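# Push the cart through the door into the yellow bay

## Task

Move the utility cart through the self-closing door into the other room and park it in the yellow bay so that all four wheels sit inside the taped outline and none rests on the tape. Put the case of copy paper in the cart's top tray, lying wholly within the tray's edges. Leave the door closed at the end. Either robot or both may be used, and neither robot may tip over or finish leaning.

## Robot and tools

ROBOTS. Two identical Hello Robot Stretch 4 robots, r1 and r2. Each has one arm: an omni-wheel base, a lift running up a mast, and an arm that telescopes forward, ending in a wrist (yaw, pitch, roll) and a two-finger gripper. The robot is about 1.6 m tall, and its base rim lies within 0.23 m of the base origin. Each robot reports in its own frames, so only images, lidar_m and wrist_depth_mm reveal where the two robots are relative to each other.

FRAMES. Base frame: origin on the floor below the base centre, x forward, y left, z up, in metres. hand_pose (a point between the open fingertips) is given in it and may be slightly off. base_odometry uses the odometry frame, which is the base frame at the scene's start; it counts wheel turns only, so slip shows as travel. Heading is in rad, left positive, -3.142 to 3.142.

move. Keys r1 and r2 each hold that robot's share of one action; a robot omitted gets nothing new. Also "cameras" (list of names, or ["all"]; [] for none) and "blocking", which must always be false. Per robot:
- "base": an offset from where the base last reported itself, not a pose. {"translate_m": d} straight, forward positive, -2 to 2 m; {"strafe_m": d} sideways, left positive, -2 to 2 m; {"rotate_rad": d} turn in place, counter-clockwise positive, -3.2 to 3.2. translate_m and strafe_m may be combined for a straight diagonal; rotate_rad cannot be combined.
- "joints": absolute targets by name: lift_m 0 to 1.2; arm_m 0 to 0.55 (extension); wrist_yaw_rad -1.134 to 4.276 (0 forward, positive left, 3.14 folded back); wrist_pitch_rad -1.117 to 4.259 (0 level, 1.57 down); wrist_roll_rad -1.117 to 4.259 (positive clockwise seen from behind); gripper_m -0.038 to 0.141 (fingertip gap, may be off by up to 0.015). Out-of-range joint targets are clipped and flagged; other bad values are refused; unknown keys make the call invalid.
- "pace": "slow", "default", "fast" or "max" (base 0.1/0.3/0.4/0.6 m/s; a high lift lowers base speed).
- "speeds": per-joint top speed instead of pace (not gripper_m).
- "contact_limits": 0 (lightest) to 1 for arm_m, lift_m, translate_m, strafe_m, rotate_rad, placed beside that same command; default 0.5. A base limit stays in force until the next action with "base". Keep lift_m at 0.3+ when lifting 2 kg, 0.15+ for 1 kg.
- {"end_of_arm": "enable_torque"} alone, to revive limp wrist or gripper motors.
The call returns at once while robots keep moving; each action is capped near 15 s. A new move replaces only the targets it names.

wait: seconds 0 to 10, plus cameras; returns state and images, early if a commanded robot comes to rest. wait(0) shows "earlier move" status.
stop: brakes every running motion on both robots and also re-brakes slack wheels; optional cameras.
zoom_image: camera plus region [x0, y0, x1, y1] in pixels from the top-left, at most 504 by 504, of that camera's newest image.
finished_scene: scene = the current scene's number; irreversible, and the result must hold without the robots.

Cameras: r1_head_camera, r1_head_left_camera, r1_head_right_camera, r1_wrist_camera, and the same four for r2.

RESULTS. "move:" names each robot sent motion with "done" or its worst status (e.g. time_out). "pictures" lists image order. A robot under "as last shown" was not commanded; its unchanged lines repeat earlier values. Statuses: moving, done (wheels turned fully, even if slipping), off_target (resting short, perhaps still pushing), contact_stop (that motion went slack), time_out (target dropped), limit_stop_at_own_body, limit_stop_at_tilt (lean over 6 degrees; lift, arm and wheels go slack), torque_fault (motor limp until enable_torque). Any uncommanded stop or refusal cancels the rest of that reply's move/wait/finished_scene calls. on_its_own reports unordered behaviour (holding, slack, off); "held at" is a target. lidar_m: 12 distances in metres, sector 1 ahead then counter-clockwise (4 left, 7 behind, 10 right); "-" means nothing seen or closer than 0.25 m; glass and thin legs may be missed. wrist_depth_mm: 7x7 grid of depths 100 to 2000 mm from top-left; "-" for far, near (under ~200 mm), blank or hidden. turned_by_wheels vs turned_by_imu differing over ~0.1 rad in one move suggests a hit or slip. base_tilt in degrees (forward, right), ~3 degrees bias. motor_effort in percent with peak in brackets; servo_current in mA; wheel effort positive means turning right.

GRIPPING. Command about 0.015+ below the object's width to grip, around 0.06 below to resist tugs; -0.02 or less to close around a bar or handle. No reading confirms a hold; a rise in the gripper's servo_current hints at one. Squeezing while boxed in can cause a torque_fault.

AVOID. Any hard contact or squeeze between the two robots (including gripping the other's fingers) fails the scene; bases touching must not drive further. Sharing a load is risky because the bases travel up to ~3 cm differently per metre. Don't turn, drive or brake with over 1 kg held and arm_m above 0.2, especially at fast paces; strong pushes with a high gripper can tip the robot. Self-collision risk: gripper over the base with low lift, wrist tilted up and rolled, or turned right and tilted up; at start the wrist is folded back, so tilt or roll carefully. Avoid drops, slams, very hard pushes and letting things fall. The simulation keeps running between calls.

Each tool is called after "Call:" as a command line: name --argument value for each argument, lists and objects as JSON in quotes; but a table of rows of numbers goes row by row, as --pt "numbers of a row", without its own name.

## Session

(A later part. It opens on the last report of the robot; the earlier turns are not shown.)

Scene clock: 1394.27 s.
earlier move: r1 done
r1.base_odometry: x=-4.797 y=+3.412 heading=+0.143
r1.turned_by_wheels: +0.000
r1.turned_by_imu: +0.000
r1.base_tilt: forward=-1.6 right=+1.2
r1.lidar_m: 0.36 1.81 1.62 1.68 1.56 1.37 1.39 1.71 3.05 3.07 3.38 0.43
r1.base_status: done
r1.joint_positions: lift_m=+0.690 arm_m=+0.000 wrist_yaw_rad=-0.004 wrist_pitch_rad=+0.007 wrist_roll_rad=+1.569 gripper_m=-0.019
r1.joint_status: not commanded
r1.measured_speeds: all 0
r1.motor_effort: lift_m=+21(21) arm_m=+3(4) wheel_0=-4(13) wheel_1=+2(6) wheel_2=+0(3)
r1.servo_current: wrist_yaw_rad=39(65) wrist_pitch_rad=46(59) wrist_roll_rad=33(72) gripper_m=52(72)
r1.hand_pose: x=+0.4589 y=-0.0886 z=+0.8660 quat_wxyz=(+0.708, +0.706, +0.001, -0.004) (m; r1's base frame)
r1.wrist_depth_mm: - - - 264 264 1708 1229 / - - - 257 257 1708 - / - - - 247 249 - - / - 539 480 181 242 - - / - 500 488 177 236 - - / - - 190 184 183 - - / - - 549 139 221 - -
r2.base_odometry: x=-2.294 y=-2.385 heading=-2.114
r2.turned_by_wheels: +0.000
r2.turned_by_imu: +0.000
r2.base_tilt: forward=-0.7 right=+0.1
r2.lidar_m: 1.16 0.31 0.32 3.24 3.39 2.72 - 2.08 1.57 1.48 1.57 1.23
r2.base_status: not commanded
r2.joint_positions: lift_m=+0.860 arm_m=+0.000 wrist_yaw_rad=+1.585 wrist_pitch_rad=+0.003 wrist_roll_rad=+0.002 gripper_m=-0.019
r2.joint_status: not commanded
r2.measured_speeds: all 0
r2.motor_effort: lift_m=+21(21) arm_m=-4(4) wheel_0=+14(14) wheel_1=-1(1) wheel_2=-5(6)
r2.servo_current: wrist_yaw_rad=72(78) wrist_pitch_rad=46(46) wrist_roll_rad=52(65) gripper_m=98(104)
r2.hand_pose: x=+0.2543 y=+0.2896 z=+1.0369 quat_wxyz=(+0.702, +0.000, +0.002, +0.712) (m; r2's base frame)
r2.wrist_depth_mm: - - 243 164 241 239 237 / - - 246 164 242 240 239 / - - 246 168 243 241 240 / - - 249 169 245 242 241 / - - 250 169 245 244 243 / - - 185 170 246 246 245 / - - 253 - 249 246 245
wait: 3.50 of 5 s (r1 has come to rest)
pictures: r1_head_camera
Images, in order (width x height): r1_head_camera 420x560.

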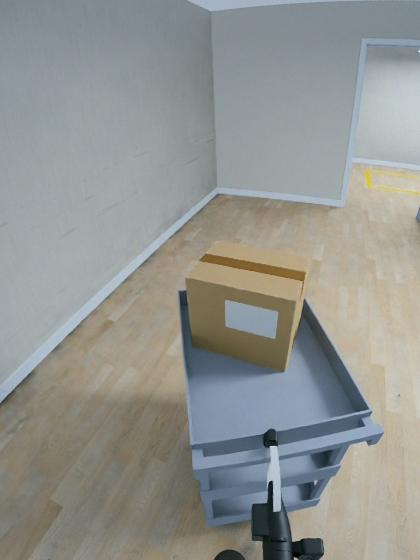

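Call:
move --r1 '{"base":{"translate_m":0.02,"strafe_m":0.35},"pace":"slow"}' --blocking false --cameras '[]'

Call:
wait --seconds 6 --cameras '["r1_head_camera"]'

Call:
zoom_image --camera "r1_head_camera" --region '[120, 200, 420, 500]'

Scene clock: 1404.80 s.
move: r1 moving
r1.base_odometry: x=-4.798 y=+3.426 heading=+0.142
r1.turned_by_wheels: -0.001
r1.turned_by_imu: -0.001
r1.base_tilt: forward=-1.6 right=+1.3
r1.lidar_m: 0.35 1.82 1.62 1.64 1.52 1.38 1.40 1.72 3.07 3.08 3.40 0.42
r1.base_status: translate_m moving; strafe_m moving
r1.joint_positions: lift_m=+0.690 arm_m=+0.000 wrist_yaw_rad=-0.004 wrist_pitch_rad=+0.007 wrist_roll_rad=+1.569 gripper_m=-0.019
r1.joint_status: not commanded
r1.measured_speeds: translate_m=+0.003 strafe_m=+0.055 rotate_rad=-0.002 lift_m=+0.000 arm_m=+0.000 wrist_yaw_rad=+0.000 wrist_pitch_rad=+0.000 wrist_roll_rad=+0.000
r1.motor_effort: lift_m=+21(21) arm_m=+4(4) wheel_0=-10(10) wheel_1=+6(6) wheel_2=-5(7)
r1.servo_current: wrist_yaw_rad=39(65) wrist_pitch_rad=52(59) wrist_roll_rad=65(65) gripper_m=59(59)
r1.hand_pose: x=+0.4589 y=-0.0886 z=+0.8660 quat_wxyz=(+0.708, +0.706, +0.001, -0.004) (m; r1's base frame)
r1.wrist_depth_mm: - - - 260 262 1708 1255 / - - - 257 254 1756 - / - - - 245 247 - - / - 525 473 181 240 - - / - - 496 176 236 - - / - - 190 182 184 - - / - - 554 139 222 133 -
r2: as last shown
r2.base_tilt: forward=-0.7 right=+0.0
r2.lidar_m: 1.16 0.33 0.32 3.24 3.41 2.71 - 2.12 1.55 1.47 1.57 1.18
r2.servo_current: wrist_yaw_rad=65(78) wrist_pitch_rad=46(46) wrist_roll_rad=52(52) gripper_m=91(104)
r2.wrist_depth_mm: - - 244 164 240 238 237 / - - 246 164 242 240 238 / - - 247 168 243 241 240 / - - 249 169 244 243 241 / - - 249 169 246 244 243 / - - 186 170 247 245 243 / - - 253 - 249 246 245
pictures: none
No camera images: "cameras" was empty.

Scene clock: 1408.97 s.
earlier move: r1 done
r1.base_odometry: x=-4.827 y=+3.761 heading=+0.143
r1.turned_by_wheels: +0.000
r1.turned_by_imu: +0.002
r1.base_tilt: forward=-1.6 right=+1.2
r1.lidar_m: 0.42 1.47 1.30 1.35 1.44 1.27 1.29 1.60 3.15 3.42 0.43 0.39
r1.base_status: done
r1.joint_positions: lift_m=+0.690 arm_m=+0.000 wrist_yaw_rad=-0.004 wrist_pitch_rad=+0.007 wrist_roll_rad=+1.569 gripper_m=-0.019
r1.joint_status: not commanded
r1.measured_speeds: all 0
r1.motor_effort: lift_m=+21(21) arm_m=+4(4) wheel_0=-4(11) wheel_1=+2(9) wheel_2=-3(7)
r1.servo_current: wrist_yaw_rad=52(72) wrist_pitch_rad=46(59) wrist_roll_rad=52(65) gripper_m=59(65)
r1.hand_pose: x=+0.4589 y=-0.0886 z=+0.8660 quat_wxyz=(+0.708, +0.706, +0.001, -0.004) (m; r1's base frame)
r1.wrist_depth_mm: - 455 455 130 187 - - / - 402 413 137 195 - - / - 473 469 145 204 - - / - - 544 151 214 - - / - - - 159 224 1661 - / - - 191 168 185 1661 1281 / - 147 169 - 247 133 1255
r2.base_odometry: x=-2.294 y=-2.385 heading=-2.114
r2.turned_by_wheels: +0.000
r2.turned_by_imu: +0.001
r2.base_tilt: forward=-0.7 right=+0.1
r2.lidar_m: 1.17 0.31 0.32 3.23 3.41 2.84 - 2.09 1.57 1.49 1.58 1.18
r2.base_status: not commanded
r2.joint_positions: lift_m=+0.860 arm_m=+0.000 wrist_yaw_rad=+1.585 wrist_pitch_rad=+0.003 wrist_roll_rad=+0.002 gripper_m=-0.019
r2.joint_status: not commanded
r2.measured_speeds: all 0
r2.motor_effort: lift_m=+21(21) arm_m=-4(4) wheel_0=+13(14) wheel_1=-1(1) wheel_2=-5(6)
r2.servo_current: wrist_yaw_rad=52(78) wrist_pitch_rad=39(52) wrist_roll_rad=46(65) gripper_m=91(104)
r2.hand_pose: x=+0.2543 y=+0.2896 z=+1.0369 quat_wxyz=(+0.702, +0.000, +0.002, +0.712) (m; r2's base frame)
r2.wrist_depth_mm: - - 245 164 241 240 238 / - - 247 164 242 240 238 / - - 246 168 244 242 239 / - - 249 169 245 244 242 / - - 251 169 245 245 242 / - - 185 170 246 245 244 / - - 253 - 249 245 246
wait: 4.17 of 6 s (r1 has come to rest)
pictures: r1_head_camera
Images, in order (width x height): r1_head_camera 420x560.

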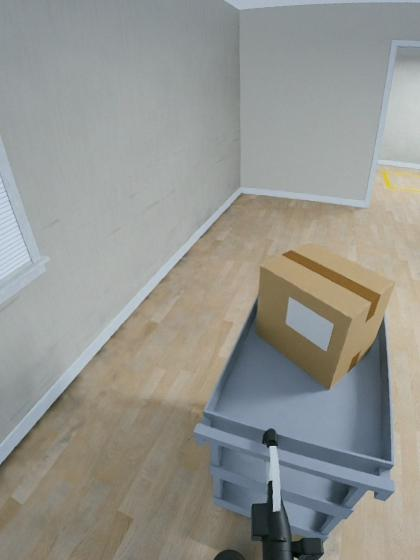

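Scaled by 1.680 from the camera's 420x560 image, which has a finer 600x800 frame.

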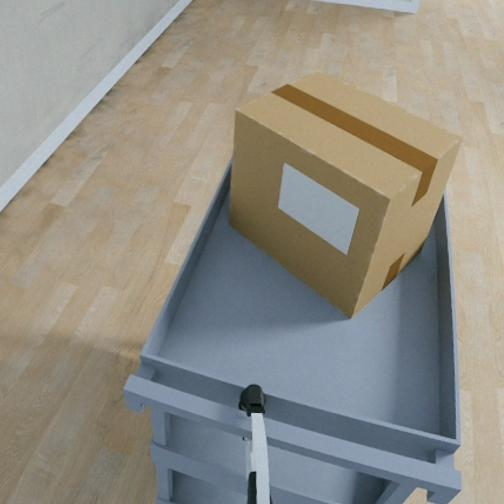

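Call:
move --r1 '{"joints":{"gripper_m":0.14}}' --blocking false --cameras '[]'

Call:
wait --seconds 2 --cameras '[]'

Call:
move --r1 '{"base":{"rotate_rad":-0.32},"pace":"slow"}' --blocking false --cameras '[]'

Call:
wait --seconds 4 --cameras '[]'

Call:
move --r1 '{"base":{"strafe_m":0.15},"pace":"slow","contact_limits":{"strafe_m":0.1}}' --blocking false --cameras '[]'

Call:
wait --seconds 4 --cameras '["r1_head_camera"]'

Scene clock: 1430.23 s.
move: r1 moving
r1.base_odometry: x=-4.827 y=+3.761 heading=+0.143
r1.turned_by_wheels: +0.000
r1.turned_by_imu: +0.000
r1.base_tilt: forward=-1.6 right=+1.3
r1.lidar_m: 0.43 1.47 1.30 1.37 1.43 1.27 1.30 1.59 3.14 3.42 0.45 0.38
r1.base_status: not commanded
r1.joint_positions: lift_m=+0.690 arm_m=+0.000 wrist_yaw_rad=-0.004 wrist_pitch_rad=+0.007 wrist_roll_rad=+1.569 gripper_m=+0.005
r1.joint_status: gripper_m moving
r1.measured_speeds: all 0
r1.motor_effort: lift_m=+21(21) arm_m=+3(4) wheel_0=-3(4) wheel_1=+2(3) wheel_2=-3(3)
r1.servo_current: wrist_yaw_rad=52(65) wrist_pitch_rad=52(52) wrist_roll_rad=72(72) gripper_m=78(78)
r1.hand_pose: x=+0.4589 y=-0.0886 z=+0.8660 quat_wxyz=(+0.708, +0.706, +0.001, -0.004) (m; r1's base frame)
r1.wrist_depth_mm: - 459 455 133 188 - - / - 410 413 141 198 - - / - 480 469 146 206 - - / - - 549 154 216 - - / - - - 163 227 1708 - / - - - 202 187 1708 1229 / - - 158 137 249 1499 1281
r2: as last shown
r2.turned_by_imu: +0.000
r2.lidar_m: 1.17 0.32 0.30 3.24 3.40 2.84 - 2.13 1.55 1.49 1.57 1.22
r2.motor_effort: lift_m=+21(21) arm_m=-4(4) wheel_0=+14(14) wheel_1=-1(1) wheel_2=-5(6)
r2.servo_current: wrist_yaw_rad=65(72) wrist_pitch_rad=39(46) wrist_roll_rad=52(59) gripper_m=91(98)
r2.wrist_depth_mm: - - 244 163 240 239 238 / - - 245 165 242 240 239 / - - 247 168 243 241 240 / - - 247 169 244 243 242 / - - 250 169 246 244 243 / - - 185 169 246 246 245 / - - 251 - 249 247 245
pictures: none
No camera images: "cameras" was empty.

Scene clock: 1432.17 s.
earlier move: r1 done
r1.base_odometry: x=-4.827 y=+3.761 heading=+0.143
r1.turned_by_wheels: +0.000
r1.turned_by_imu: +0.000
r1.base_tilt: forward=-1.6 right=+1.3
r1.lidar_m: 0.42 1.46 1.32 1.35 1.43 1.27 1.26 1.60 3.17 3.41 0.44 0.39
r1.base_status: not commanded
r1.joint_positions: lift_m=+0.690 arm_m=+0.000 wrist_yaw_rad=-0.003 wrist_pitch_rad=+0.003 wrist_roll_rad=+1.569 gripper_m=+0.140
r1.joint_status: all done
r1.measured_speeds: all 0
r1.motor_effort: lift_m=+21(21) arm_m=+4(4) wheel_0=-2(4) wheel_1=+2(3) wheel_2=-2(3)
r1.servo_current: wrist_yaw_rad=33(65) wrist_pitch_rad=46(52) wrist_roll_rad=39(72) gripper_m=39(104)
r1.hand_pose: x=+0.4590 y=-0.0882 z=+0.8673 quat_wxyz=(+0.708, +0.706, +0.000, -0.002) (m; r1's base frame)
r1.wrist_depth_mm: - 449 445 137 191 - - / - 415 418 143 201 - - / - 508 488 150 210 - - / - - 574 554 220 - - / - - - - 232 1708 - / - 209 - - 241 197 1255 / - - - 142 260 1576 1255
r2.base_odometry: x=-2.294 y=-2.385 heading=-2.114
r2.turned_by_wheels: +0.000
r2.turned_by_imu: +0.000
r2.base_tilt: forward=-0.7 right=+0.1
r2.lidar_m: 1.15 0.32 0.32 3.26 3.40 2.82 - 2.11 1.56 1.48 1.55 1.21
r2.base_status: not commanded
r2.joint_positions: lift_m=+0.860 arm_m=+0.000 wrist_yaw_rad=+1.585 wrist_pitch_rad=+0.003 wrist_roll_rad=+0.002 gripper_m=-0.019
r2.joint_status: not commanded
r2.measured_speeds: all 0
r2.motor_effort: lift_m=+21(21) arm_m=-4(4) wheel_0=+14(14) wheel_1=-1(1) wheel_2=-6(6)
r2.servo_current: wrist_yaw_rad=72(78) wrist_pitch_rad=46(46) wrist_roll_rad=39(59) gripper_m=91(104)
r2.hand_pose: x=+0.2543 y=+0.2896 z=+1.0369 quat_wxyz=(+0.702, +0.000, +0.002, +0.712) (m; r2's base frame)
r2.wrist_depth_mm: - - 244 164 241 239 237 / - - 245 164 243 241 238 / - - 246 168 244 242 240 / - - 248 169 244 243 241 / - - 250 169 246 244 243 / - - 186 169 246 247 245 / - - 252 - 249 246 245
wait: 1.93 of 2 s (r1 has come to rest)
pictures: none
No camera images: "cameras" was empty.

Scene clock: 1432.67 s.
move: r1 moving
r1.base_odometry: x=-4.827 y=+3.761 heading=+0.018
r1.turned_by_wheels: -0.125
r1.turned_by_imu: -0.126
r1.base_tilt: forward=-1.6 right=+1.3
r1.lidar_m: 0.43 0.48 1.31 1.33 1.51 1.28 1.27 1.48 2.53 3.40 3.72 0.41
r1.base_status: rotate_rad moving
r1.joint_positions: lift_m=+0.690 arm_m=+0.000 wrist_yaw_rad=-0.003 wrist_pitch_rad=+0.003 wrist_roll_rad=+1.569 gripper_m=+0.140
r1.joint_status: not commanded
r1.measured_speeds: translate_m=+0.000 strafe_m=-0.001 rotate_rad=-0.490 lift_m=+0.000 arm_m=+0.000 wrist_yaw_rad=+0.000 wrist_pitch_rad=+0.000 wrist_roll_rad=+0.000
r1.motor_effort: lift_m=+21(21) arm_m=+4(4) wheel_0=+6(7) wheel_1=+6(7) wheel_2=+6(6)
r1.servo_current: wrist_yaw_rad=46(65) wrist_pitch_rad=39(52) wrist_roll_rad=39(59) gripper_m=46(46)
r1.hand_pose: x=+0.4591 y=-0.0882 z=+0.8673 quat_wxyz=(+0.708, +0.706, +0.000, -0.002) (m; r1's base frame)
r1.wrist_depth_mm: - - - 142 197 200 - / - 521 477 147 204 - - / - 445 436 152 211 - - / - - 500 492 220 - - / - - 585 554 229 - - / - 210 - - 234 196 - / - - - 143 248 1708 1255
r2: as last shown
r2.base_tilt: forward=-0.7 right=+0.0
r2.lidar_m: 1.15 0.32 0.32 3.24 3.41 2.81 - 2.10 1.53 1.49 1.53 1.22
r2.motor_effort: lift_m=+21(21) arm_m=-4(4) wheel_0=+14(14) wheel_1=-1(1) wheel_2=-5(6)
r2.servo_current: wrist_yaw_rad=65(72) wrist_pitch_rad=39(46) wrist_roll_rad=39(59) gripper_m=91(98)
r2.wrist_depth_mm: - - 245 164 241 238 238 / - - 246 164 243 240 240 / - - 246 168 243 241 240 / - - 248 169 245 243 243 / - - 249 169 246 245 243 / - - 185 170 247 246 244 / - - 252 - 248 246 245
pictures: none
No camera images: "cameras" was empty.

Scene clock: 1433.60 s.
earlier move: r1 done
r1.base_odometry: x=-4.827 y=+3.761 heading=-0.176
r1.turned_by_wheels: -0.194
r1.turned_by_imu: -0.195
r1.base_tilt: forward=-1.6 right=+1.3
r1.lidar_m: 0.40 0.41 1.35 1.31 1.42 1.32 1.26 1.33 1.92 3.38 3.56 0.43
r1.base_status: done
r1.joint_positions: lift_m=+0.690 arm_m=+0.000 wrist_yaw_rad=-0.003 wrist_pitch_rad=+0.003 wrist_roll_rad=+1.569 gripper_m=+0.140
r1.joint_status: not commanded
r1.measured_speeds: all 0
r1.motor_effort: lift_m=+21(21) arm_m=+3(4) wheel_0=+4(7) wheel_1=+1(7) wheel_2=+2(6)
r1.servo_current: wrist_yaw_rad=33(65) wrist_pitch_rad=39(52) wrist_roll_rad=59(65) gripper_m=46(46)
r1.hand_pose: x=+0.4591 y=-0.0882 z=+0.8673 quat_wxyz=(+0.708, +0.706, +0.000, -0.002) (m; r1's base frame)
r1.wrist_depth_mm: - - - - - 1756 1205 / - - - - 236 242 248 / - - - - 236 1576 - / - - 559 512 236 - - / - 496 477 459 238 - - / - 209 492 179 239 194 - / - - 569 143 241 - -
r2.base_odometry: x=-2.294 y=-2.385 heading=-2.114
r2.turned_by_wheels: +0.000
r2.turned_by_imu: +0.000
r2.base_tilt: forward=-0.7 right=+0.1
r2.lidar_m: 1.17 0.33 0.31 3.25 3.38 2.80 - 2.11 1.55 1.48 1.56 1.20
r2.base_status: not commanded
r2.joint_positions: lift_m=+0.860 arm_m=+0.000 wrist_yaw_rad=+1.585 wrist_pitch_rad=+0.003 wrist_roll_rad=+0.002 gripper_m=-0.019
r2.joint_status: not commanded
r2.measured_speeds: all 0
r2.motor_effort: lift_m=+21(21) arm_m=-4(4) wheel_0=+14(14) wheel_1=-1(1) wheel_2=-5(6)
r2.servo_current: wrist_yaw_rad=59(72) wrist_pitch_rad=39(46) wrist_roll_rad=52(59) gripper_m=91(104)
r2.hand_pose: x=+0.2543 y=+0.2896 z=+1.0369 quat_wxyz=(+0.702, +0.000, +0.002, +0.712) (m; r2's base frame)
r2.wrist_depth_mm: - - 245 164 241 239 237 / - - 245 164 242 241 239 / - - 247 168 243 242 239 / - - 248 169 245 243 241 / - - 250 169 246 245 243 / - - 186 170 246 246 244 / - - 253 - 248 247 245
wait: 0.93 of 4 s (r1 has come to rest)
pictures: none
No camera images: "cameras" was empty.

Scene clock: 1434.10 s.
move: r1 moving
r1.base_odometry: x=-4.824 y=+3.775 heading=-0.176
r1.turned_by_wheels: +0.000
r1.turned_by_imu: +0.000
r1.base_tilt: forward=-1.6 right=+1.3
r1.lidar_m: 0.40 0.42 1.33 1.29 1.41 1.32 1.27 1.35 1.92 3.41 3.59 0.43
r1.base_status: strafe_m moving
r1.joint_positions: lift_m=+0.690 arm_m=+0.000 wrist_yaw_rad=-0.003 wrist_pitch_rad=+0.003 wrist_roll_rad=+1.569 gripper_m=+0.140
r1.joint_status: not commanded
r1.measured_speeds: translate_m=+0.000 strafe_m=+0.057 rotate_rad=-0.002 lift_m=+0.000 arm_m=+0.000 wrist_yaw_rad=+0.000 wrist_pitch_rad=+0.000 wrist_roll_rad=+0.000
r1.motor_effort: lift_m=+21(21) arm_m=+4(4) wheel_0=-5(7) wheel_1=+7(8) wheel_2=+1(2)
r1.servo_current: wrist_yaw_rad=39(72) wrist_pitch_rad=46(52) wrist_roll_rad=59(65) gripper_m=33(46)
r1.contact_limits: strafe_m 0.1
r1.hand_pose: x=+0.4591 y=-0.0882 z=+0.8673 quat_wxyz=(+0.708, +0.706, +0.000, -0.002) (m; r1's base frame)
r1.wrist_depth_mm: - - - 174 - 1499 1160 / - - - - 235 242 243 / - - - - 236 - - / - - 539 492 237 - - / - 477 473 459 238 - - / - 210 496 179 240 194 - / - - 574 142 243 - -
r2: as last shown
r2.base_tilt: forward=-0.7 right=+0.0
r2.lidar_m: 1.15 0.32 0.31 3.26 3.40 2.81 - 2.12 1.54 1.47 1.55 1.21
r2.servo_current: wrist_yaw_rad=59(72) wrist_pitch_rad=39(46) wrist_roll_rad=59(59) gripper_m=91(98)
r2.wrist_depth_mm: - - 245 164 241 238 237 / - - 245 164 241 240 239 / - - 247 168 243 241 240 / - - 247 168 244 243 241 / - - 250 169 246 244 244 / - - 185 169 246 247 244 / - - 253 - 249 246 245
pictures: none
No camera images: "cameras" was empty.

Scene clock: 1436.27 s.
earlier move: r1 done
r1.base_odometry: x=-4.800 y=+3.909 heading=-0.176
r1.turned_by_wheels: +0.000
r1.turned_by_imu: +0.001
r1.base_tilt: forward=-1.6 right=+1.3
r1.lidar_m: 0.39 1.63 1.18 1.17 1.26 1.33 1.27 1.35 1.93 3.53 3.70 0.43
r1.base_status: done
r1.joint_positions: lift_m=+0.690 arm_m=+0.000 wrist_yaw_rad=-0.003 wrist_pitch_rad=+0.003 wrist_roll_rad=+1.569 gripper_m=+0.140
r1.joint_status: not commanded
r1.measured_speeds: all 0
r1.motor_effort: lift_m=+21(21) arm_m=+4(4) wheel_0=-2(9) wheel_1=+1(8) wheel_2=+0(2)
r1.servo_current: wrist_yaw_rad=52(72) wrist_pitch_rad=46(52) wrist_roll_rad=52(65) gripper_m=46(52)
r1.contact_limits: strafe_m 0.1
r1.hand_pose: x=+0.4591 y=-0.0882 z=+0.8673 quat_wxyz=(+0.708, +0.706, +0.000, -0.002) (m; r1's base frame)
r1.wrist_depth_mm: - - - 239 239 1808 - / - - 591 508 242 - - / - 488 477 462 242 - - / - - 508 492 243 - - / - - 564 539 245 - - / - 211 603 609 246 196 - / - - - 143 249 1661 1255
r2.base_odometry: x=-2.294 y=-2.385 heading=-2.114
r2.turned_by_wheels: +0.000
r2.turned_by_imu: +0.000
r2.base_tilt: forward=-0.7 right=+0.0
r2.lidar_m: 1.16 0.33 0.30 3.25 3.40 2.82 - 2.09 1.57 1.48 1.55 1.22
r2.base_status: not commanded
r2.joint_positions: lift_m=+0.860 arm_m=+0.000 wrist_yaw_rad=+1.585 wrist_pitch_rad=+0.003 wrist_roll_rad=+0.002 gripper_m=-0.019
r2.joint_status: not commanded
r2.measured_speeds: all 0
r2.motor_effort: lift_m=+21(21) arm_m=-4(4) wheel_0=+14(14) wheel_1=-1(1) wheel_2=-5(6)
r2.servo_current: wrist_yaw_rad=59(78) wrist_pitch_rad=39(52) wrist_roll_rad=33(65) gripper_m=98(98)
r2.hand_pose: x=+0.2543 y=+0.2896 z=+1.0369 quat_wxyz=(+0.702, +0.000, +0.002, +0.712) (m; r2's base frame)
r2.wrist_depth_mm: - - 244 164 240 239 237 / - - 245 164 242 239 238 / - - 247 168 243 242 241 / - - 249 169 245 242 241 / - - 249 169 246 244 243 / - - 186 169 246 246 244 / - - 252 - 248 246 247
wait: 2.17 of 4 s (r1 has come to rest)
pictures: r1_head_camera
Images, in order (width x height): r1_head_camera 420x560.

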